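# Move one bottle from the cabinet to the bench

## Task

Take exactly one bottle out of the cabinet and leave it standing upright on the bench, while the remaining two bottles stay inside the cabinet.

## Robot and tools

Robot: two arms, left_arm and right_arm, each a six-joint arm with a two-finger gripper, riding on its own carriage (left_rail, right_rail) on one shared floor track. left_rail is always the one toward +y. left_arm's fingers are rigid. right_arm's fingers can fold: grip parts with the outer quarter of the pads (near the tips), since a grip nearer the palm may hold a narrow part loosely or not at all, and tips pushed into a surface fold without much resistance.

Frame: one world frame fixed to the table. Table top is z = 0, +z up, +x is the direction the arms face, +y to their left. The track lies along y at x = 0, with y = 0 at its centre; the table starts at x = 0.17 m. Each arm base sits at x = 0, y = its carriage position_m, z = 0.04 m. Reported gripper positions are in metres, quaternions wxyz, velocities in m/s and rad/s; they can be off by a few centimetres. end_effector_position is the point between closed pads; the fingertips extend about 33 mm past it (9 mm when fully open). Gripper fingers point along its +z and close along its y.

execute_actions(actions, cameras): actions holds at most one action object. Keys: rows, steps, until, and device commands. rows is a list of 1 to 15 rows, each used for one control step of 1/30 s. Every row has 18 numbers in [-1, 1]: left_arm's six joint values, then its gripper position, force_limit, speed, then the same nine for right_arm. Joint values are offsets (not poses) from the Joint targets as they stood when the call began, not from the prior row; repeating an offset moves further. Scale: 1.0 equals 1.481 rad for shoulder pan and shoulder lift, 2.222 rad for elbow, wrist 1, wrist 2, wrist 3. Joint ranges: pan and lift -6.283 to 6.283, elbow -3.142 to 3.142, wrists -6.283 to 6.283; asking more than 0.010 rad beyond gets the call refused. Gripper position is absolute: +1 fully open (140 mm), pads touch near -0.8, -1 closes until blocked. force_limit -1 to +1 (about 14 N to 58 N on small parts); speed -1 to +1 (about 30 to 250 mm/s); faster closes squeeze harder. To leave a gripper unchanged, resend its last three numbers. steps: 1 to 450 (default 15); the arm keeps heading for the last row's target afterwards. until ends the action early on rail conditions only, e.g. {"all": {"status": "ended"}} or {"left_rail": {"position_status": ["!=", "moving"]}}. Rail commands: {"left_rail": {"position_m": x}} with left_rail -0.8 to 1.5 m, right_rail -1.5 to 0.8 m (absolute track positions), speed_m_s 0.01 to 1, acceleration_factor 0.1 to 1, or {"stop": true}. Keep carriages at least 0.78 m apart. Wait for arrival before placing a gripper at a world point. An empty actions list returns images and full state.

move(target, speed, blend, stop_force, zero, blocking, cameras): target is one 18-number row or a list of up to 15 rows, same layout and scale as above; all offsets count from the Joint targets at the call's start. speed is rad/s for the joint with farthest to go, 0.01 to 3.14, default 0.5. blend in rad rounds corners between listed targets. stop_force in N (4 to 120, both arms) ends an arm's path on contact; use slow speed with it, and omit it when moving away from a contact. zero resets the force baseline (default true). blocking=false returns early; then use wait or stop before further rows or moves. The result adds a move: line (done, off_target, moving, held, fault).

wait(seconds 0 to 10): holds commands and lets running moves and carriages continue. stop(): brakes a running move; rails need their own stop. zoom_image(camera, region [x0, y0, x1, y1] in pixels, at most 504 by 504) on cam_high, cam_front, cam_side, cam_left_wrist or cam_right_wrist. zero_wrist_force(arm) tares that wrist sensor. finished_scene(scene) ends the scene irreversibly; call it only once the bottle stands on the bench and the arms have let go.

Results: Joint positions and Joint targets list per arm the rail (m) then six joints (rad); Joint torques and Motor temperatures per joint; Wrist force and torque in the gripper's own axes. object_status: 0 moving, 1 blocked while opening, 2 blocked while closing (a grip), 3 reached target or pads met (maybe nothing held). position_measured is in counts: 3 open, ~75 is 100 mm, 139 is 60 mm, 200 is 20 mm, 230 pads touching. Rail position_status: moving, done, contact_stop, time_out, stopped, stopped_with_arm, stopped_for_other_arm, stopped_for_other_carriage; position_answer taken or not_taken. "joint command not followed" means the clearance check altered steps. "joint sent to its limit" means a joint hit its end.

Cameras: cam_high, cam_low, cam_front, cam_side, cam_left_wrist, cam_right_wrist (672x504 each).

Avoid: dropping the bottle or letting anything leave the table (the track and metal strip count as off); knocking over the other bottles; hard hits or presses on the cabinet, table or between arms (any arm-to-arm contact, including closing fingers on the other gripper, can fail the scene). Contact torque at a joint limit (pan/lift 303, elbow 138, wrists 49.6 N m) or about 150 N external force stops that arm for 10 s. Motors overheating to 85 °C brake the arm; avoid long stretched holds. Joint speed caps are 2.09 rad/s (pan, lift) and 3.14 rad/s (others), so big motions may need several calls.

Each tool is called after "Call:" as name(argument=value, ...) on one line, values as JSON.

## Session

I'll start by looking at the scene.

Call:
execute_actions(actions=[])

Scene clock: 0.00 s.
left_arm: end_effector_position=(+0.3563, +1.1277, +0.5790) position_measured=3 object_status=3 end_effector_quat_wxyz=(+0.000, +0.000, +1.000, +0.000) | right_arm: end_effector_position=(+0.3563, -1.0411, +0.5790) position_measured=3 object_status=3 end_effector_quat_wxyz=(+0.000, +0.000, +1.000, +0.000)
Joint positions: left_arm=[1.049 -0.281 -2.157 1.821 -1.235 -1.571 -0.281] | right_arm=[-1.12 -0.28 -2.157 1.821 -1.235 -1.571 -0.28]
Joint velocities: within noise
Joint torques (N m): no reading
Motor temperatures (°C): left_arm=[29 38 37 39 36 35] | right_arm=[40 30 35 39 35 31]
Wrist force (N): no reading
Wrist torque (N m): no reading
Wrist force, peak (N): no reading
Joint targets: left_arm=[1.049 -0.281 -2.157 1.821 -1.235 -1.571 -0.281] | right_arm=[-1.120 -0.280 -2.157 1.821 -1.235 -1.571 -0.280]
Tool commands: left_gripper/position=+1.0 left_gripper/force_limit=+1.0 left_gripper/speed=+1.0 right_gripper/position=+1.0 right_gripper/force_limit=+1.0 right_gripper/speed=+1.0
left_rail: position_m=1.049 position_status=done
right_rail: position_m=-1.120 position_status=done

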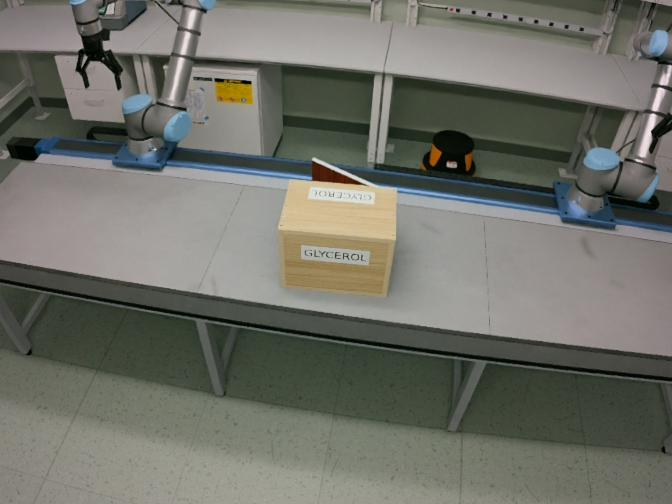

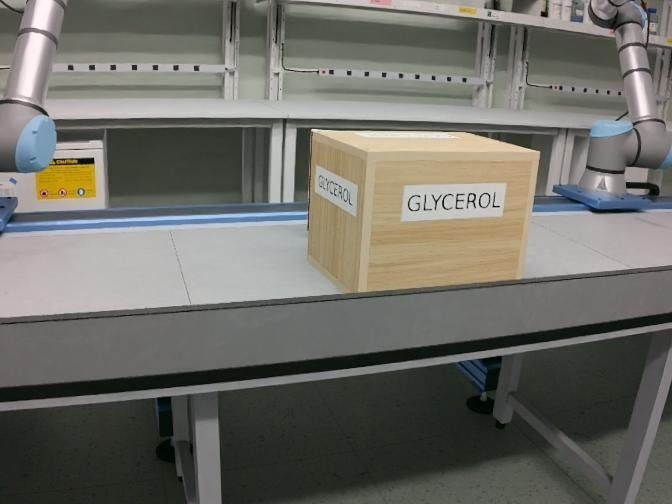

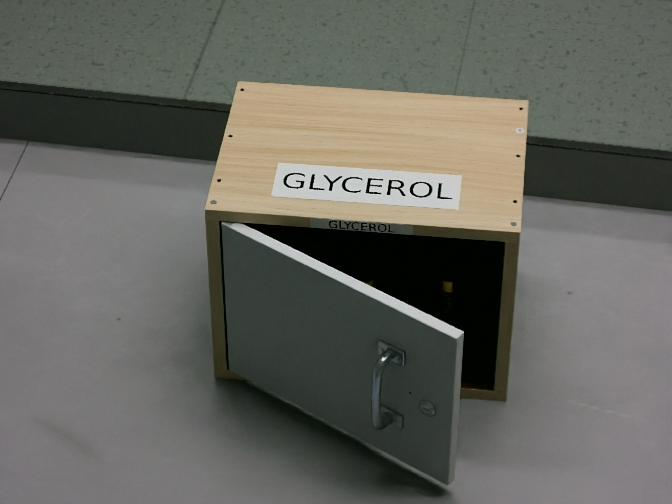

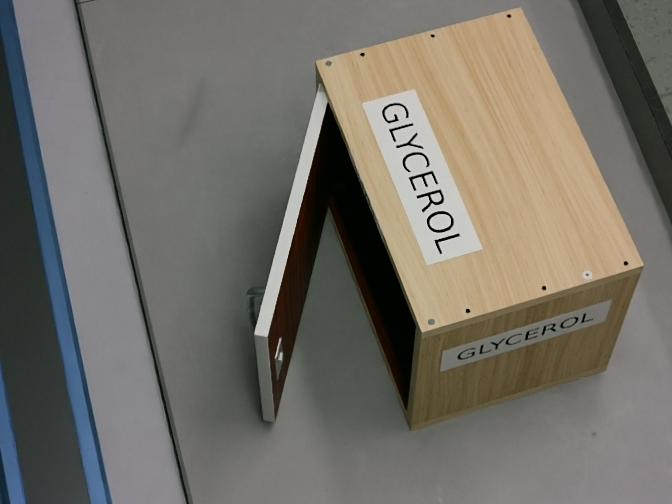

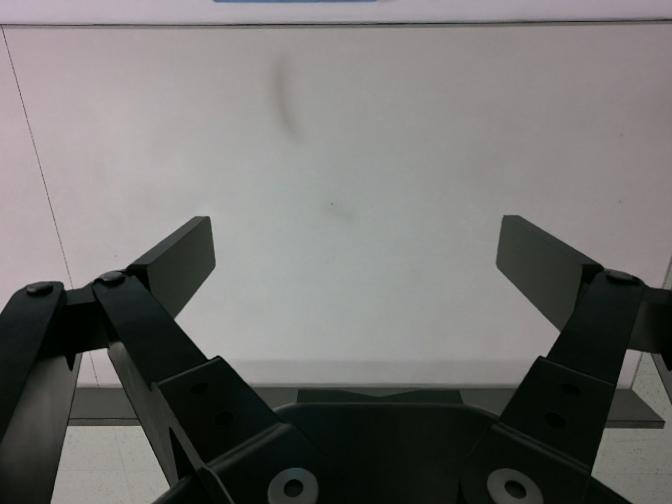

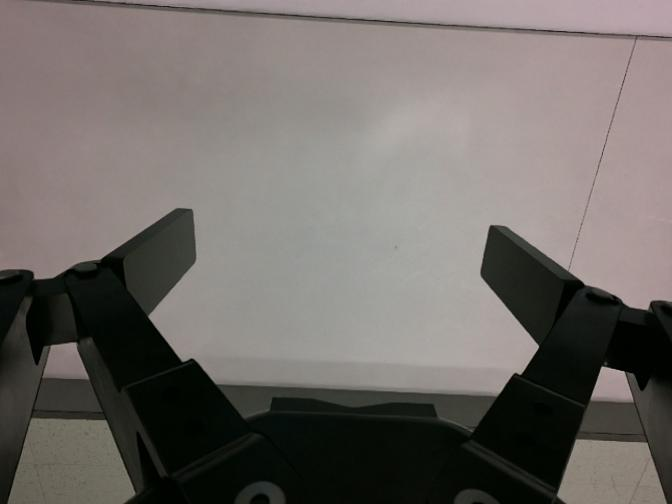

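Call:
zoom_image(camera="cam_front", region=[340, 210, 540, 410])

Call:
zoom_image(camera="cam_front", region=[180, 60, 560, 500])

Call:
zoom_image(camera="cam_side", region=[220, 0, 672, 450])

Scaled by 2.520 from the camera's 672x504 image, which has a finer 960x720 frame.

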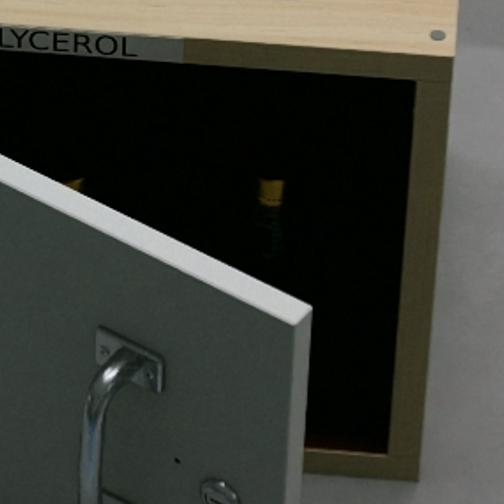

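Scaled by 1.145 from the camera's 672x504 image, which has a finer 960x720 frame.

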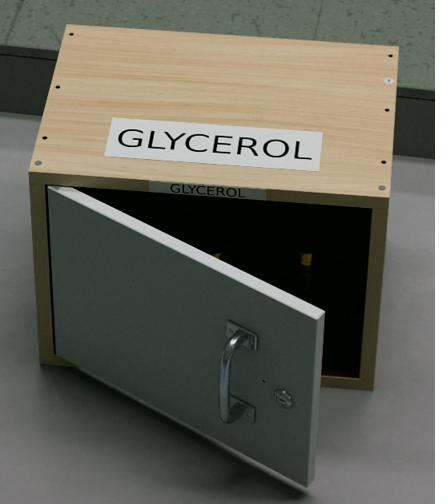

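Scaled by 1.115 from the camera's 672x504 image, which has a finer 960x720 frame.

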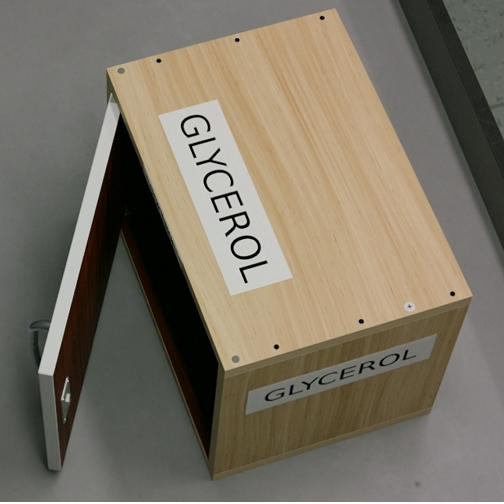

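Call:
execute_actions(actions=[{"right_rail": {"position_m": -1.5}, "steps": 90, "until": {"right_rail": {"position_status": ["!=", "moving"]}}}], cameras=[])

Call:
execute_actions(actions=[{"left_rail": {"position_m": -0.65}, "steps": 200, "until": {"left_rail": {"position_status": ["!=", "moving"]}}}], cameras=["cam_front", "cam_side", "cam_left_wrist"])

Scene clock: 20.40 s.
left_arm: end_effector_position=(+0.3563, +1.1277, +0.5790) position_measured=3 object_status=3 end_effector_quat_wxyz=(+0.000, +0.000, +1.000, +0.000) | right_arm: end_effector_position=(+0.3563, -1.4214, +0.5790) position_measured=3 object_status=3 end_effector_quat_wxyz=(+0.000, +0.000, +1.000, +0.000)
Joint positions: left_arm=[1.049 -0.281 -2.157 1.821 -1.235 -1.571 -0.281] | right_arm=[-1.5 -0.28 -2.157 1.821 -1.235 -1.571 -0.28]
Joint torques (N m): left_arm=[-1.71 2.38 -50.6 -4.56 -0.58 0.04] | right_arm=[-1.33 0.39 -45.93 -4.87 0.14 0.02]
Wrist force (N): left_arm=[0.0 -0.1 0.2] | right_arm=[-0.1 -0.1 -0.1]
Wrist torque (N m): left_arm=[-0.03 -0.01 0.00] | right_arm=[-0.03 0.01 0.00]
Wrist force, peak (N): left_arm=[0.3 -0.4 0.0] | right_arm=[-0.1 -1.8 0.0]
Joint targets: left_arm=[1.049 -0.281 -2.157 1.821 -1.235 -1.571 -0.281] | right_arm=[-1.500 -0.280 -2.157 1.821 -1.235 -1.571 -0.280]
Tool commands: left_gripper/position=+1.0 left_gripper/force_limit=+1.0 left_gripper/speed=+1.0 right_gripper/position=+1.0 right_gripper/force_limit=+1.0 right_gripper/speed=+1.0
left_rail: position_m=1.049 position_status=done
right_rail: position_m=-1.500 position_status=done
No camera images: "cameras" was empty.

Scene clock: 23.80 s.
left_arm: end_effector_position=(+0.3563, -0.5714, +0.5790) position_measured=3 object_status=3 end_effector_quat_wxyz=(+0.000, +0.000, +1.000, +0.000) | right_arm: end_effector_position=(+0.3563, -1.4214, +0.5790) position_measured=3 object_status=3 end_effector_quat_wxyz=(+0.000, +0.000, +1.000, +0.000)
Joint positions: left_arm=[-0.65 -0.281 -2.157 1.821 -1.235 -1.571 -0.281] | right_arm=[-1.5 -0.28 -2.157 1.821 -1.235 -1.571 -0.28]
Joint torques (N m): left_arm=[-2.99 2.6 -50.33 -4.77 -0.73 -0.39] | right_arm=[-1.54 -0.52 -45.98 -4.56 0.07 -0.1]
Wrist force (N): left_arm=[0.2 0.0 -0.1] | right_arm=[0.1 0.0 0.1]
Wrist torque (N m): left_arm=[0.00 -0.04 0.00] | right_arm=[0.01 -0.03 0.00]
Wrist force, peak (N): left_arm=[0.1 1.8 -0.1] | right_arm=[-0.1 -0.4 -0.4]
Joint targets: left_arm=[-0.650 -0.281 -2.157 1.821 -1.235 -1.571 -0.281] | right_arm=[-1.500 -0.280 -2.157 1.821 -1.235 -1.571 -0.280]
Tool commands: left_gripper/position=+1.0 left_gripper/force_limit=+1.0 left_gripper/speed=+1.0 right_gripper/position=+1.0 right_gripper/force_limit=+1.0 right_gripper/speed=+1.0
left_rail: position_m=-0.650 position_status=done
right_rail: position_m=-1.500 position_status=done
camera_calibration:
cam_left_wrist: T_world_to_cam=[[0.000911086, 0.999993, -0.00366555, 0.575214], [0.936372, 0.000433527, 0.351009, -0.542301], [0.351008, -0.00375211, -0.936365, 0.596512], [0, 0, 0, 1]] pos_world=[0.297891, -0.572736, 0.751014]
Images, in order (width x height): cam_front 672x504, cam_side 672x504, cam_left_wrist 672x504.

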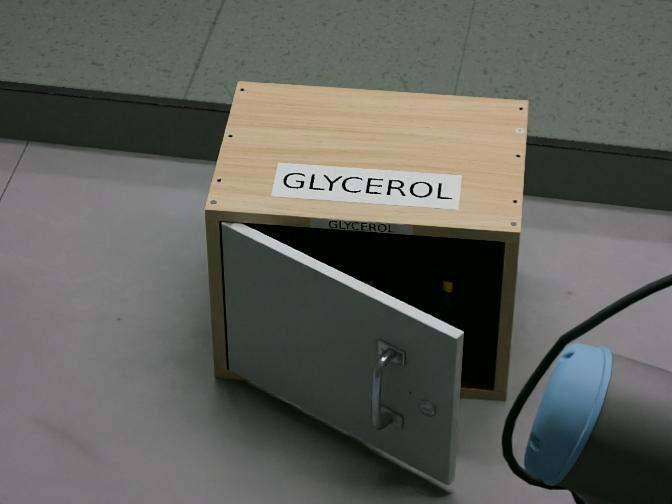

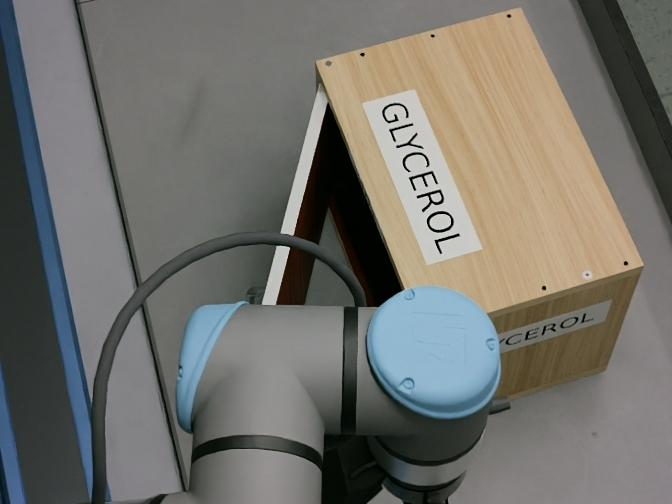

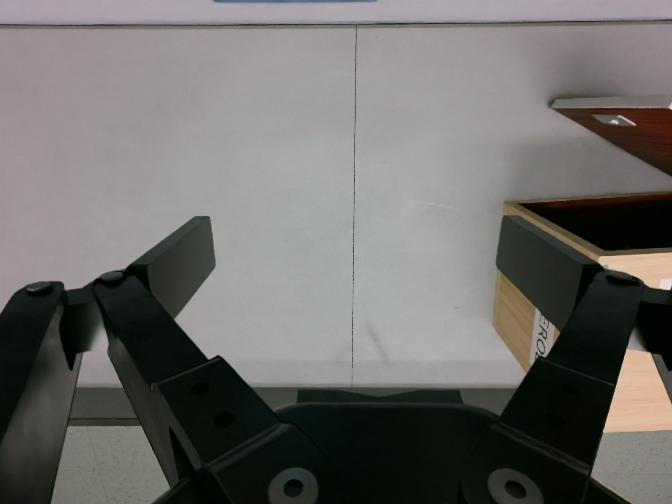

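Call:
move(target=[0.60338, 0.26872, 0.02105, -0.20007, 0, -0.81535, -1, 0, 0, 0, 0, 0, 0, 0, 0, 1, 1, 1], speed=0.9, cameras=["cam_front", "cam_side", "cam_left_wrist"])

Scene clock: 27.00 s.
left_arm: end_effector_position=(+0.3688, -0.1776, +0.4199) position_measured=233 object_status=3 end_effector_quat_wxyz=(+0.000, +0.976, -0.216, +0.000) | right_arm: end_effector_position=(+0.3563, -1.4214, +0.5790) position_measured=3 object_status=3 end_effector_quat_wxyz=(+0.000, +0.000, +1.000, +0.000)
Joint positions: left_arm=[-0.65 0.613 -1.759 1.868 -1.68 -1.571 -2.092] | right_arm=[-1.5 -0.28 -2.157 1.821 -1.235 -1.571 -0.28]
Joint torques (N m): left_arm=[14.48 -19.83 -44.06 -8.6 -0.55 -3.4] | right_arm=[-0.78 1.82 -46.3 -4.8 0.11 0.19]
Wrist force (N): left_arm=[-0.2 -0.1 -0.1] | right_arm=[-0.2 -0.1 -0.1]
Wrist torque (N m): left_arm=[-0.03 0.04 0.22] | right_arm=[-0.01 0.04 0.00]
Wrist force, peak (N): left_arm=[-1.7 -1.7 0.8] | right_arm=[-0.1 -0.4 -0.2]
Joint targets: left_arm=[-0.650 0.613 -1.759 1.868 -1.680 -1.571 -2.092] | right_arm=[-1.500 -0.280 -2.157 1.821 -1.235 -1.571 -0.280]
left_rail: position_m=-0.650 position_status=done
right_rail: position_m=-1.500 position_status=done
move: done
camera_calibration:
cam_left_wrist: T_world_to_cam=[[-0.423517, -0.905881, -0.00351549, -0.00118442], [-0.848779, 0.395459, 0.350978, 0.230184], [-0.316554, 0.151629, -0.936377, 0.718417], [0, 0, 0, 1]] pos_world=[0.422292, -0.201034, 0.591915]
Images, in order (width x height): cam_front 672x504, cam_side 672x504, cam_left_wrist 672x504.

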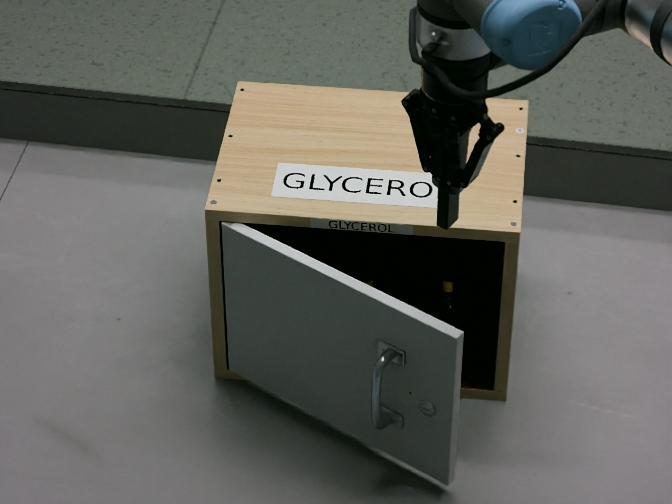

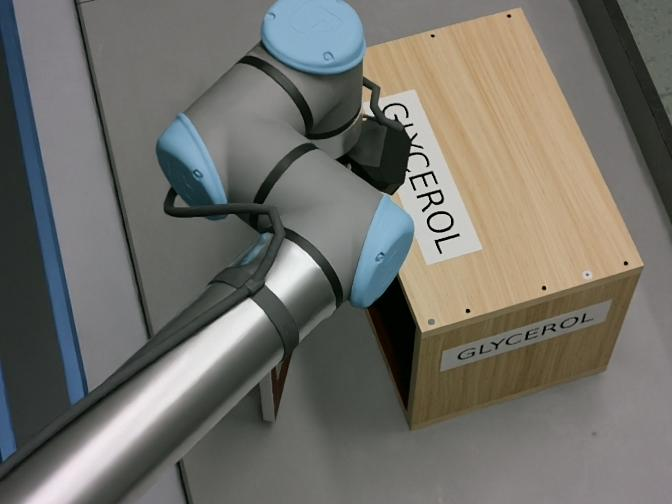

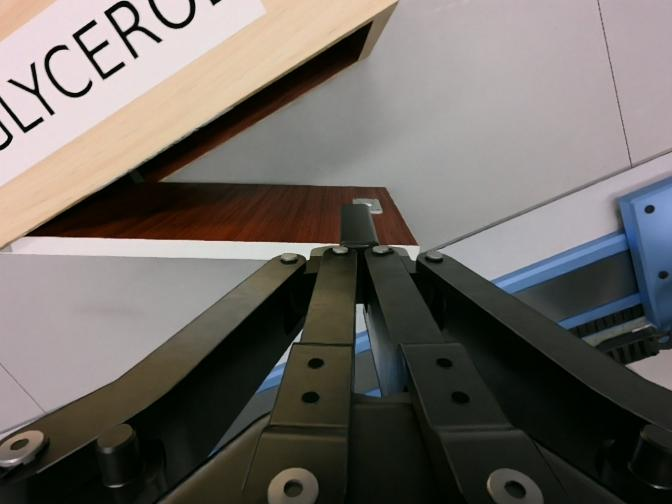

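Call:
move(target=[0, 0.07842, 0.13025, -0.18251, 0, 0, -1, 0, 0, 0, 0, 0, 0, 0, 0, 1, 1, 1], speed=0.35, stop_force=20, cameras=["cam_front", "cam_side", "cam_left_wrist"])

Scene clock: 30.33 s.
left_arm: end_effector_position=(+0.3687, -0.1776, +0.2100) position_measured=233 object_status=3 end_effector_quat_wxyz=(+0.000, +0.976, -0.216, +0.000) | right_arm: end_effector_position=(+0.3563, -1.4214, +0.5790) position_measured=3 object_status=3 end_effector_quat_wxyz=(+0.000, +0.000, +1.000, +0.000)
Joint positions: left_arm=[-0.65 0.613 -1.643 2.157 -2.085 -1.571 -2.092] | right_arm=[-1.5 -0.28 -2.157 1.821 -1.235 -1.571 -0.28]
Joint torques (N m): left_arm=[11.12 -25.23 -38.64 -8.59 -0.85 -2.99] | right_arm=[-1.78 -0.32 -45.88 -4.75 0.12 -0.07]
Wrist force (N): left_arm=[-0.3 -0.1 -0.1] | right_arm=[-0.2 0.1 0.2]
Wrist torque (N m): left_arm=[-0.01 0.05 0.22] | right_arm=[0.02 0.04 0.00]
Wrist force, peak (N): left_arm=[-0.4 0.4 2.2] | right_arm=[0.1 -0.3 -0.4]
Joint targets: left_arm=[-0.650 0.613 -1.643 2.157 -2.085 -1.571 -2.092] | right_arm=[-1.500 -0.280 -2.157 1.821 -1.235 -1.571 -0.280]
left_rail: position_m=-0.650 position_status=done
right_rail: position_m=-1.500 position_status=done
move: done
camera_calibration:
cam_left_wrist: T_world_to_cam=[[-0.423286, -0.90599, -0.00346817, -0.00210314], [-0.84886, 0.395251, 0.351018, 0.303783], [-0.316648, 0.151525, -0.936362, 0.52176], [0, 0, 0, 1]] pos_world=[0.422193, -0.201036, 0.381916]
Images, in order (width x height): cam_front 672x504, cam_side 672x504, cam_left_wrist 672x504.

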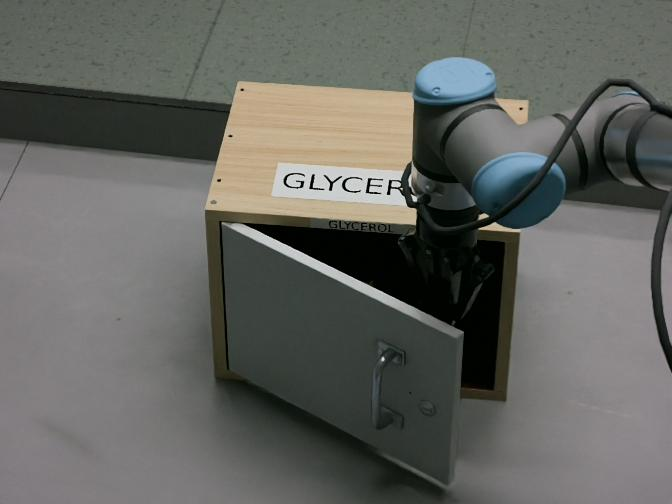

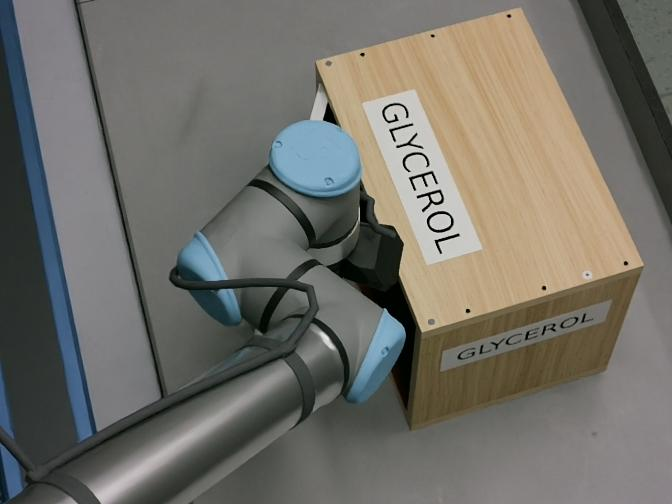

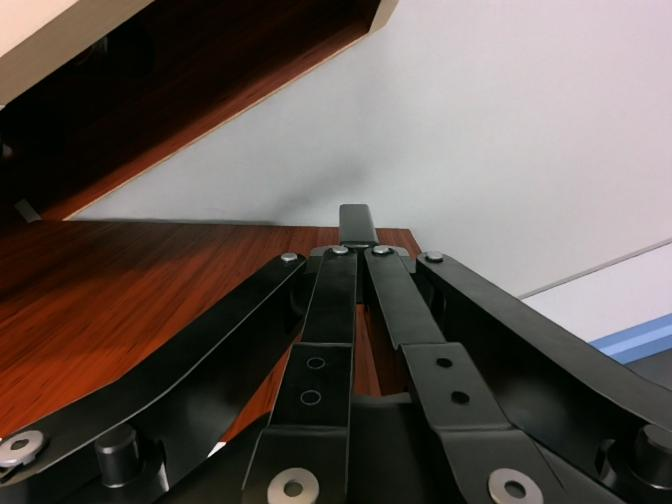

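Call:
move(target=[[0.06636, -0.00267, 0.00164, 0.00014, 0, 0.08902, -1, 0, 0, 0, 0, 0, 0, 0, 0, 1, 1, 1], [0.15358, 0.00273, -0.00162, -0.0002, 0, 0.26498, -1, 0, 0, 0, 0, 0, 0, 0, 0, 1, 1, 1], [0.23949, 0.04076, -0.02578, -0.00138, 0, 0.44006, -1, 0, 0, 0, 0, 0, 0, 0, 0, 1, 1, 1], [0.30905, 0.10205, -0.06826, 0.00025, 0, 0.60424, -1, 0, 0, 0, 0, 0, 0, 0, 0, 1, 1, 1], [0.35591, 0.17526, -0.12496, 0.00815, 0, 0.75329, -1, 0, 0, 0, 0, 0, 0, 0, 0, 1, 1, 1]], speed=0.35, blend=0.05, stop_force=25, cameras=["cam_high", "cam_front", "cam_side", "cam_left_wrist"])

Scene clock: 36.97 s.
left_arm: end_effector_position=(+0.1490, +0.0922, +0.2098) position_measured=233 object_status=3 end_effector_quat_wxyz=(+0.000, +0.703, -0.711, +0.000) | right_arm: end_effector_position=(+0.3563, -1.4214, +0.5790) position_measured=3 object_status=3 end_effector_quat_wxyz=(+0.000, +0.000, +1.000, +0.000)
Joint positions: left_arm=[-0.65 1.14 -1.383 1.879 -2.067 -1.571 -0.418] | right_arm=[-1.5 -0.28 -2.157 1.821 -1.235 -1.571 -0.28]
Joint torques (N m): left_arm=[17.27 -48.94 -57.96 -1.46 1.66 2.66] | right_arm=[-0.52 0.45 -46.59 -4.67 -0.04 -0.03]
Wrist force (N): left_arm=[2.8 -1.2 -0.7] | right_arm=[0.1 -0.1 0.1]
Wrist torque (N m): left_arm=[-0.14 -0.28 -0.07] | right_arm=[-0.03 -0.03 0.00]
Wrist force, peak (N): left_arm=[3.3 -0.9 -0.7] | right_arm=[-0.2 -0.6 -0.2]
Joint targets: left_arm=[-0.650 1.140 -1.383 1.879 -2.067 -1.571 -0.418] | right_arm=[-1.500 -0.280 -2.157 1.821 -1.235 -1.571 -0.280]
left_rail: position_m=-0.650 position_status=done
right_rail: position_m=-1.500 position_status=done
move: done
camera_calibration:
cam_left_wrist: T_world_to_cam=[[-0.999911, 0.0128956, -0.00349525, 0.150555], [0.010851, 0.93643, 0.350687, -0.16723], [0.00779536, 0.350617, -0.936486, 0.344525], [0, 0, 0, 1]] pos_world=[0.14967, 0.0338611, 0.381814]
Images, in order (width x height): cam_high 672x504, cam_front 672x504, cam_side 672x504, cam_left_wrist 672x504.

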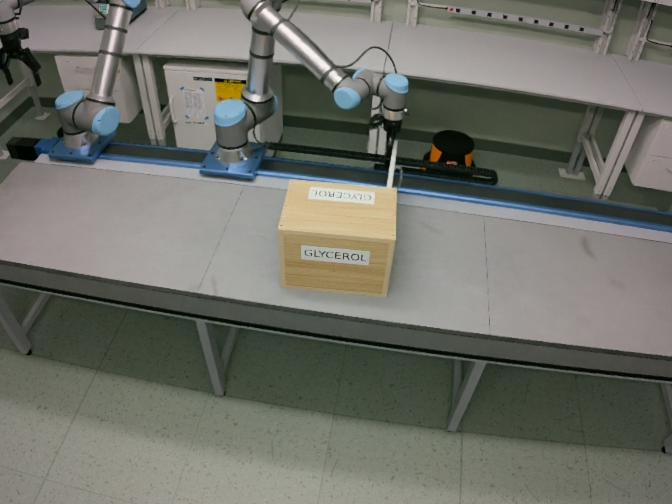

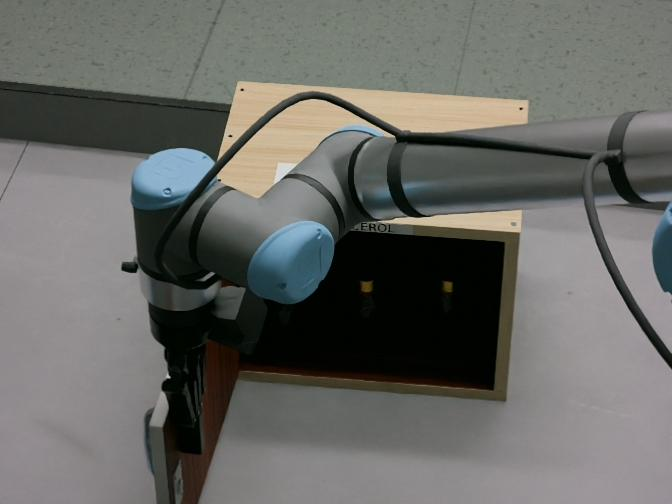

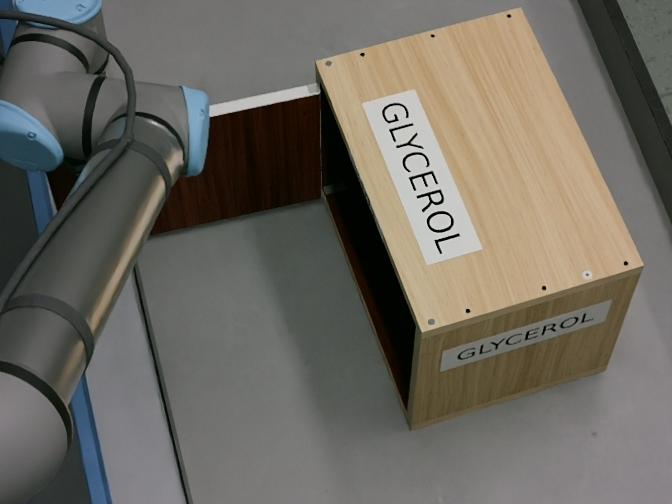

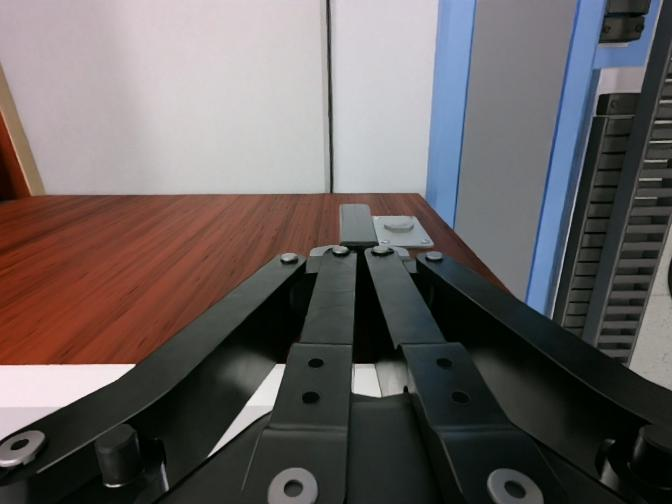

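Call:
zoom_image(camera="cam_front", region=[240, 220, 520, 400])

Scaled by 1.800 from the camera's 672x504 image, which has a finer 960x720 frame.

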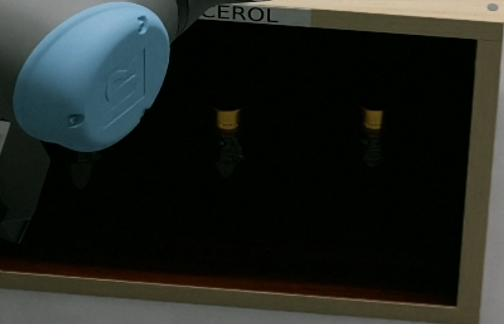

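Call:
move(target=[[0, -0.07308, -0.12657, 0.17527, 0, 0, -1, 0, 0, 0, 0, 0, 0, 0, 0, 1, 1, 1], [0.10412, -0.25936, 0.15482, 0.72498, -0.86305, 0.18851, -1, 0, 0, 0, 0, 0, 0, 0, 0, 1, 1, 1], [0.08623, 0.03061, 0.23072, 0.45581, -0.87498, 0.18851, 0.41, 0, 0, 0, 0, 0, 0, 0, 0, 1, 1, 1]], speed=[0.5, 1.0, 0.6], blend=[0.05, 0.1, 0], cameras=["cam_high", "cam_front", "cam_side", "cam_left_wrist"])

Scene clock: 41.77 s.
left_arm: end_effector_position=(+0.2524, -0.2518, +0.4456) position_measured=233 object_status=3 end_effector_quat_wxyz=(+0.093, +0.670, -0.518, +0.524) | right_arm: end_effector_position=(+0.3563, -1.4214, +0.5790) position_measured=3 object_status=3 end_effector_quat_wxyz=(+0.000, +0.000, +1.000, +0.000)
Joint positions: left_arm=[-0.65 1.216 -1.626 1.903 -1.084 -2.498 -0.214] | right_arm=[-1.5 -0.28 -2.157 1.821 -1.235 -1.571 -0.28]
Joint torques (N m): left_arm=[-23.08 -29.96 -57.31 -6.33 0.86 -2.77] | right_arm=[0.3 0.4 -46.22 -4.99 -0.02 -0.12]
Wrist force (N): left_arm=[0.4 0.4 -0.3] | right_arm=[0.2 0.0 0.1]
Wrist torque (N m): left_arm=[0.32 -0.34 0.23] | right_arm=[-0.01 -0.06 0.00]
Wrist force, peak (N): left_arm=[-1.0 5.1 6.3] | right_arm=[0.3 -0.3 0.4]
Joint targets: left_arm=[-0.650 1.216 -1.626 1.903 -1.084 -2.498 -0.214] | right_arm=[-1.500 -0.280 -2.157 1.821 -1.235 -1.571 -0.280]
Tool commands: left_gripper/position=-1.0 left_gripper/force_limit=+0.0 left_gripper/speed=+0.0 right_gripper/position=+1.0 right_gripper/force_limit=+1.0 right_gripper/speed=+1.0
left_rail: position_m=-0.650 position_status=done
right_rail: position_m=-1.500 position_status=done
move: held (left_arm; a check stopped the path); path passed 1 of 3 targets; target 3's new numbers were not sent; limits=held; left_arm: the wrist 2 is farthest, 1.017 rad from its target
joint command not followed: on one or more control steps a check withheld the commanded joint targets of the left arm, and it was not sent them on those steps.
cause: the commanded joint targets, or the way to them, would bring two parts of the arm too close to each other (its gripper and another part of the arm, with joints 5 (wrist 1) to 7 (wrist 3) between them, 19 mm apart when it was first held).
camera_calibration:
cam_left_wrist: T_world_to_cam=[[-0.788789, -0.448599, -0.420204, 0.27538], [-0.133202, 0.79214, -0.595627, 0.492749], [0.600058, -0.413852, -0.684585, 0.230948], [0, 0, 0, 1]] pos_world=[0.144269, -0.171213, 0.567314]
Images, in order (width x height): cam_high 672x504, cam_front 672x504, cam_side 672x504, cam_left_wrist 672x504.

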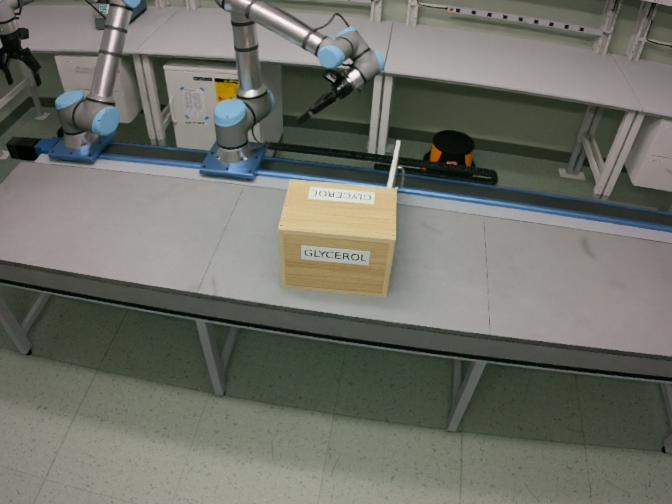

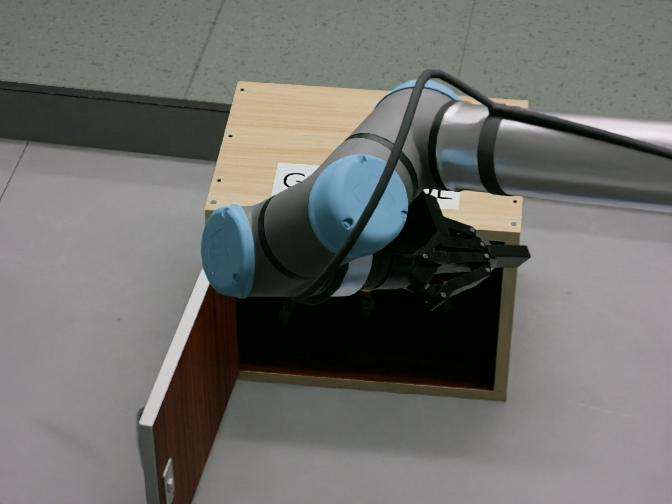

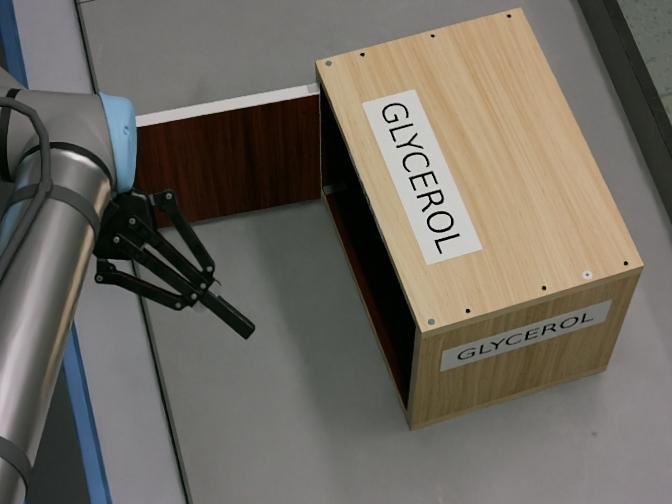

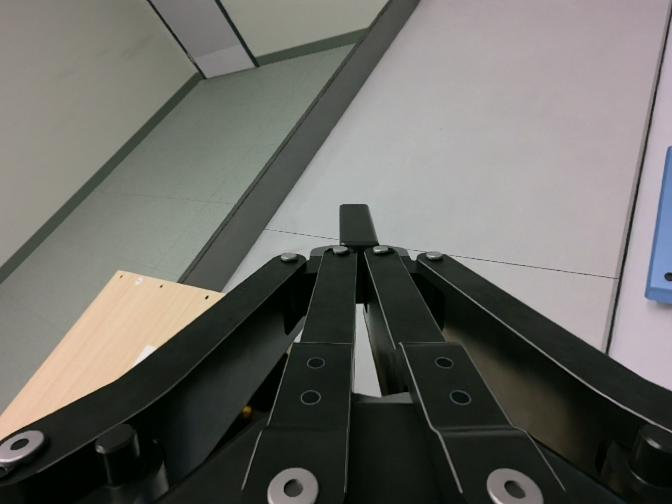

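Call:
move(target=[-0.78055, 0.06482, -0.94645, -0.35824, 0.69217, 0.05131, -1, 0, 0, 0, 0, 0, 0, 0, 0, 1, 1, 1], speed=1.2, cameras=[])

Scene clock: 50.00 s.
left_arm: end_effector_position=(+0.1071, -0.2734, +1.6301) position_measured=233 object_status=3 end_effector_quat_wxyz=(+0.815, -0.295, +0.477, +0.141) | right_arm: end_effector_position=(+0.3563, -1.4214, +0.5790) position_measured=3 object_status=3 end_effector_quat_wxyz=(+0.000, +0.000, +1.000, +0.000)
Joint positions: left_arm=[-0.65 0.06 -1.53 -0.2 -1.88 -0.96 -0.1] | right_arm=[-1.5 -0.28 -2.157 1.821 -1.235 -1.571 -0.28]
Joint torques (N m): left_arm=[-25.1 14.25 -2.63 -3.88 3.03 2.77] | right_arm=[-0.62 -0.23 -46.32 -4.74 0.17 -0.13]
Wrist force (N): left_arm=[3.5 0.4 -2.0] | right_arm=[0.0 0.2 -0.2]
Wrist torque (N m): left_arm=[0.43 -0.57 0.28] | right_arm=[0.05 0.00 0.00]
Wrist force, peak (N): left_arm=[0.7 3.5 -5.8] | right_arm=[0.1 -0.4 0.3]
Joint targets: left_arm=[-0.650 0.060 -1.530 -0.200 -1.880 -0.960 -0.100] | right_arm=[-1.500 -0.280 -2.157 1.821 -1.235 -1.571 -0.280]
left_rail: position_m=-0.650 position_status=done
right_rail: position_m=-1.500 position_status=done
move: done
No camera images: "cameras" was empty.

Call:
move(target=[[-0.77907, 0.0685, -0.89113, -0.35758, 0.61508, 0.045, 0.41, 0, 0, 0, 0, 0, 0, 0, 0, 1, 1, 1], [-0.77907, -0.18474, -0.98659, -0.09334, 0.61508, 0.045, 0.41, 0, 0, 0, 0, 0, 0, 0, 0, 1, 1, 1]], speed=[1.2, 0.5], blend=0.05, cameras=["cam_high", "cam_front", "cam_side", "cam_left_wrist"])

Scene clock: 54.07 s.
left_arm: end_effector_position=(+0.3002, -0.1700, +0.2002) position_measured=77 object_status=3 end_effector_quat_wxyz=(-0.024, +0.707, +0.025, +0.707) | right_arm: end_effector_position=(+0.3563, -1.4214, +0.5790) position_measured=3 object_status=3 end_effector_quat_wxyz=(+0.000, +0.000, +1.000, +0.000)
Joint positions: left_arm=[-0.65 -1.094 -1.804 -2.392 -2.088 0.407 0] | right_arm=[-1.5 -0.28 -2.157 1.821 -1.235 -1.571 -0.28]
Joint torques (N m): left_arm=[-20.77 32.84 12.91 2.43 3.11 2.91] | right_arm=[-0.46 -1.1 -46.1 -4.79 -0.09 -0.26]
Wrist force (N): left_arm=[-0.1 -0.1 -0.7] | right_arm=[0.1 0.0 -0.1]
Wrist torque (N m): left_arm=[0.38 -0.17 -0.24] | right_arm=[0.01 -0.02 0.00]
Wrist force, peak (N): left_arm=[-3.4 5.5 4.3] | right_arm=[0.0 -0.3 -0.4]
Joint targets: left_arm=[-0.650 -1.094 -1.804 -2.392 -2.088 0.407 0.000] | right_arm=[-1.500 -0.280 -2.157 1.821 -1.235 -1.571 -0.280]
left_rail: position_m=-0.650 position_status=done
right_rail: position_m=-1.500 position_status=done
move: done
camera_calibration:
cam_left_wrist: T_world_to_cam=[[0.072948, -0.997335, -0.000779476, -0.189255], [-0.349919, -0.0248622, -0.93645, 0.282648], [0.933935, 0.0685849, -0.3508, -0.0168999], [0, 0, 0, 1]] pos_world=[0.128493, -0.180565, 0.25861]
Images, in order (width x height): cam_high 672x504, cam_front 672x504, cam_side 672x504, cam_left_wrist 672x504.

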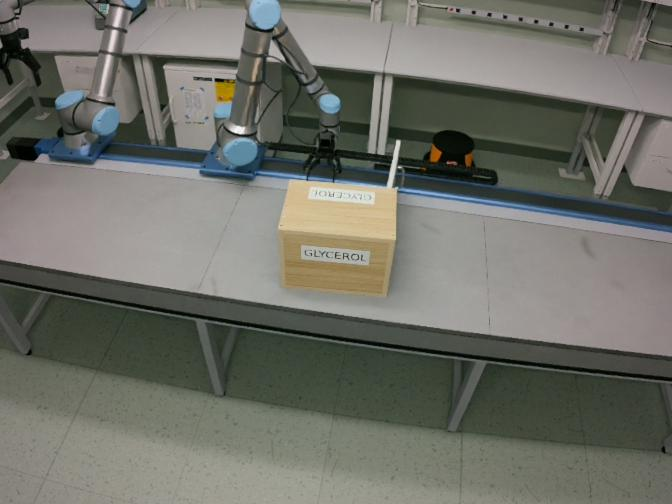

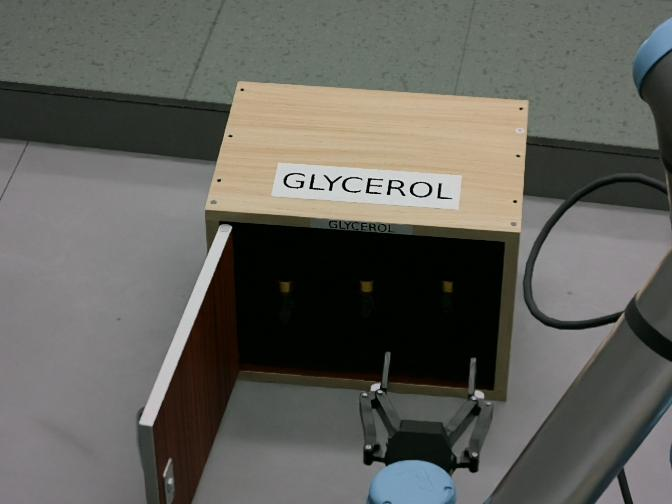

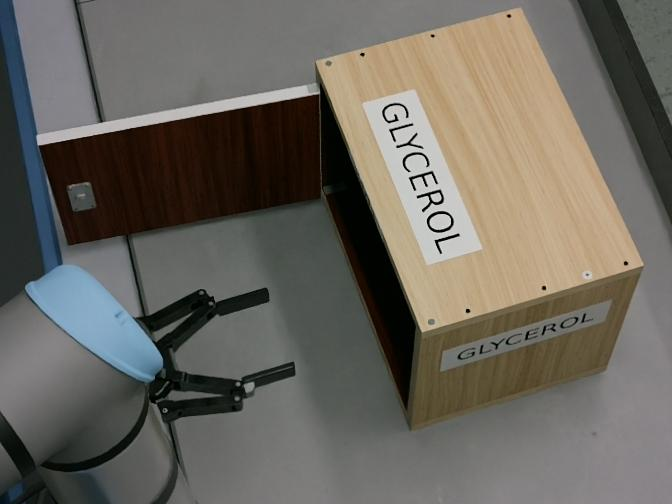

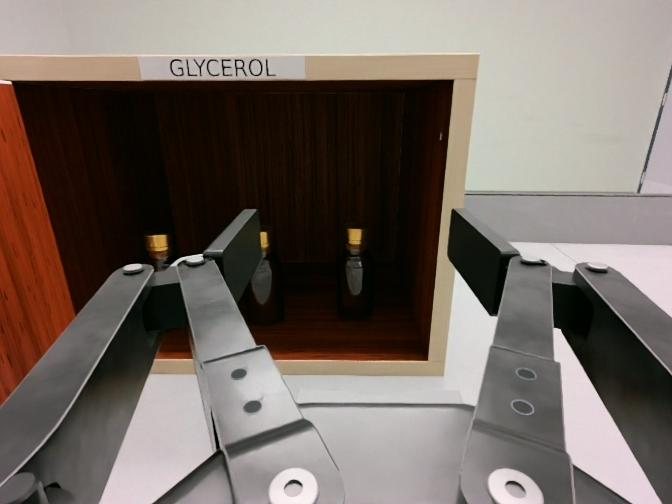

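Call:
zoom_image(camera="cam_left_wrist", region=[230, 190, 460, 380])

Call:
zoom_image(camera="cam_left_wrist", region=[80, 190, 310, 380])

Scaled by 2.191 from the camera's 672x504 image, which has a finer 960x720 frame.

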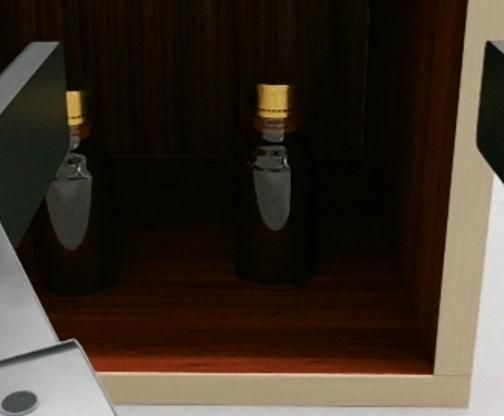

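Scaled by 2.191 from the camera's 672x504 image, which has a finer 960x720 frame.

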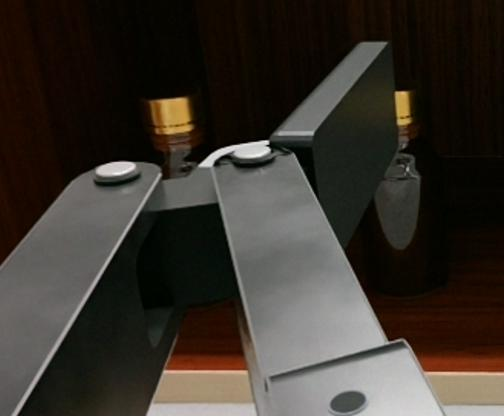

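Call:
zoom_image(camera="cam_front", region=[350, 250, 520, 420])

Call:
zoom_image(camera="cam_front", region=[400, 260, 490, 350])

Call:
zoom_image(camera="cam_side", region=[140, 200, 460, 440])

Scaled by 2.965 from the camera's 672x504 image, which has a finer 960x720 frame.

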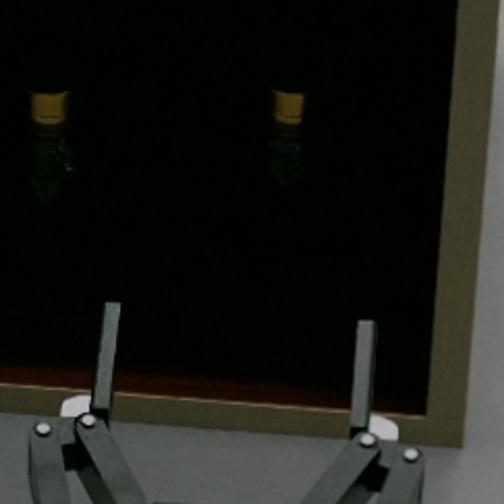

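Scaled by 5.600 from the camera's 672x504 image, which has a finer 960x720 frame.

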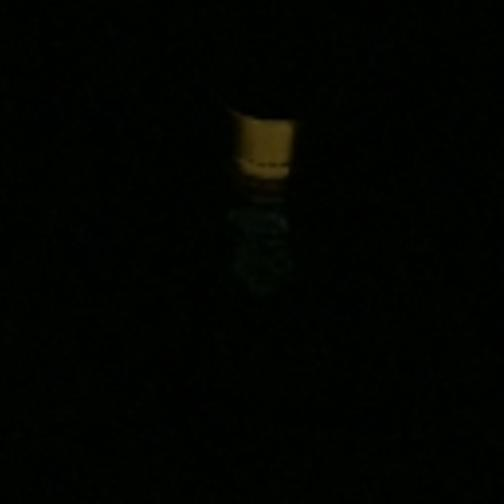

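Scaled by 1.575 from the camera's 672x504 image, which has a finer 960x720 frame.

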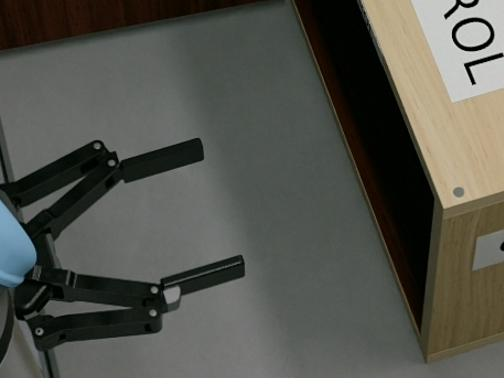

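Call:
move(target=[-0.25810, -0.06927, 0.01475, 0.44920, 0.06725, -0.38178, 0.03, 0, 0, 0, 0, 0, 0, 0, 0, 1, 1, 1], speed=0.6, cameras=["cam_front", "cam_side", "cam_left_wrist"])

Scene clock: 72.27 s.
left_arm: end_effector_position=(+0.4202, -0.1716, +0.0680) position_measured=126 object_status=3 end_effector_quat_wxyz=(+0.070, +0.836, -0.110, +0.533) | right_arm: end_effector_position=(+0.3563, -1.4214, +0.5790) position_measured=3 object_status=3 end_effector_quat_wxyz=(+0.000, +0.000, +1.000, +0.000)
Joint positions: left_arm=[-0.65 -1.477 -1.906 -2.359 -1.09 0.556 -0.848] | right_arm=[-1.5 -0.28 -2.157 1.821 -1.235 -1.571 -0.28]
Joint torques (N m): left_arm=[-19.5 39.86 31.95 6.47 0.94 -3.66] | right_arm=[-0.47 0.31 -46.78 -4.72 -0.02 -0.1]
Wrist force (N): left_arm=[-0.2 -0.3 -0.1] | right_arm=[0.0 -0.3 0.0]
Wrist torque (N m): left_arm=[0.19 -0.19 0.09] | right_arm=[-0.08 0.01 0.00]
Wrist force, peak (N): left_arm=[0.2 -0.9 0.7] | right_arm=[0.0 -0.4 0.3]
Joint targets: left_arm=[-0.650 -1.477 -1.906 -2.359 -1.090 0.556 -0.848] | right_arm=[-1.500 -0.280 -2.157 1.821 -1.235 -1.571 -0.280]
left_rail: position_m=-0.650 position_status=done
right_rail: position_m=-1.500 position_status=done
move: done
camera_calibration:
cam_left_wrist: T_world_to_cam=[[-0.256871, -0.966443, -0.00217711, -0.0557323], [-0.689512, 0.184843, -0.70029, 0.36341], [0.677193, -0.178383, -0.713855, -0.0850433], [0, 0, 0, 1]] pos_world=[0.29385, -0.136206, 0.193662]
Images, in order (width x height): cam_front 672x504, cam_side 672x504, cam_left_wrist 672x504.

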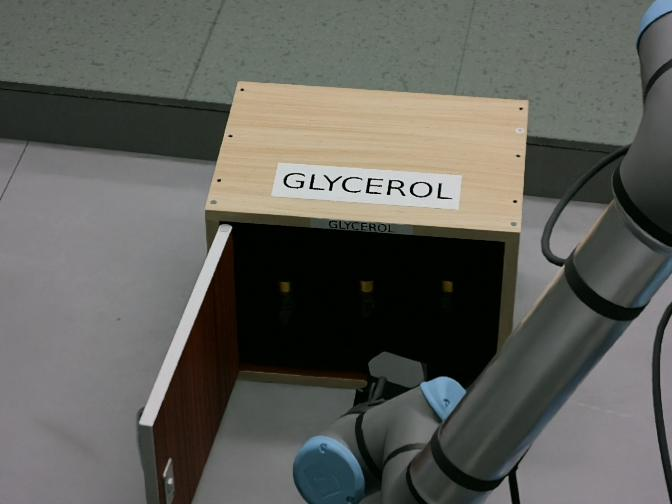

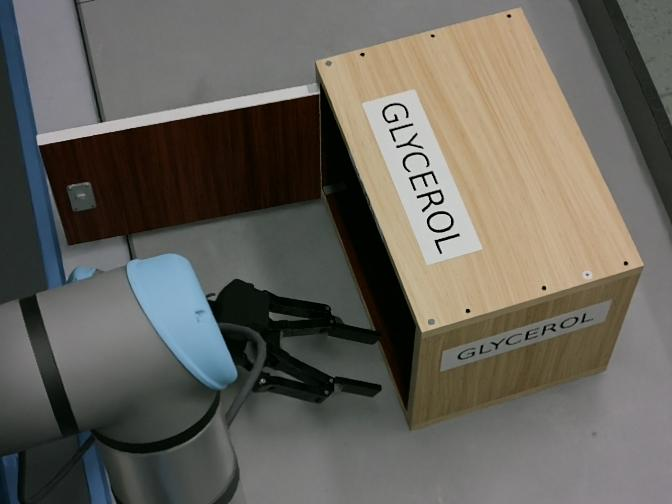

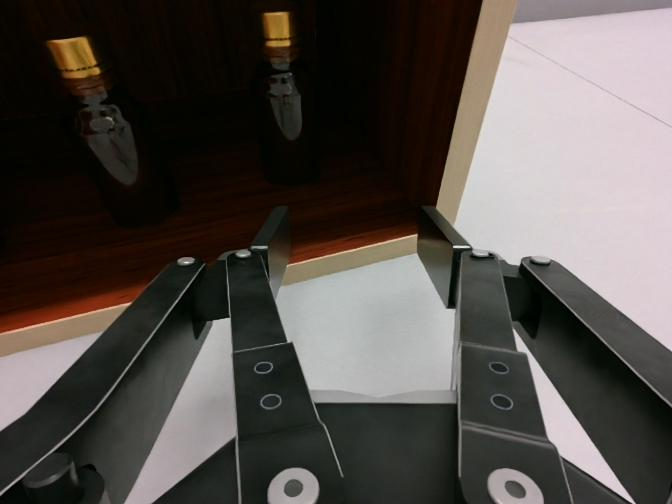

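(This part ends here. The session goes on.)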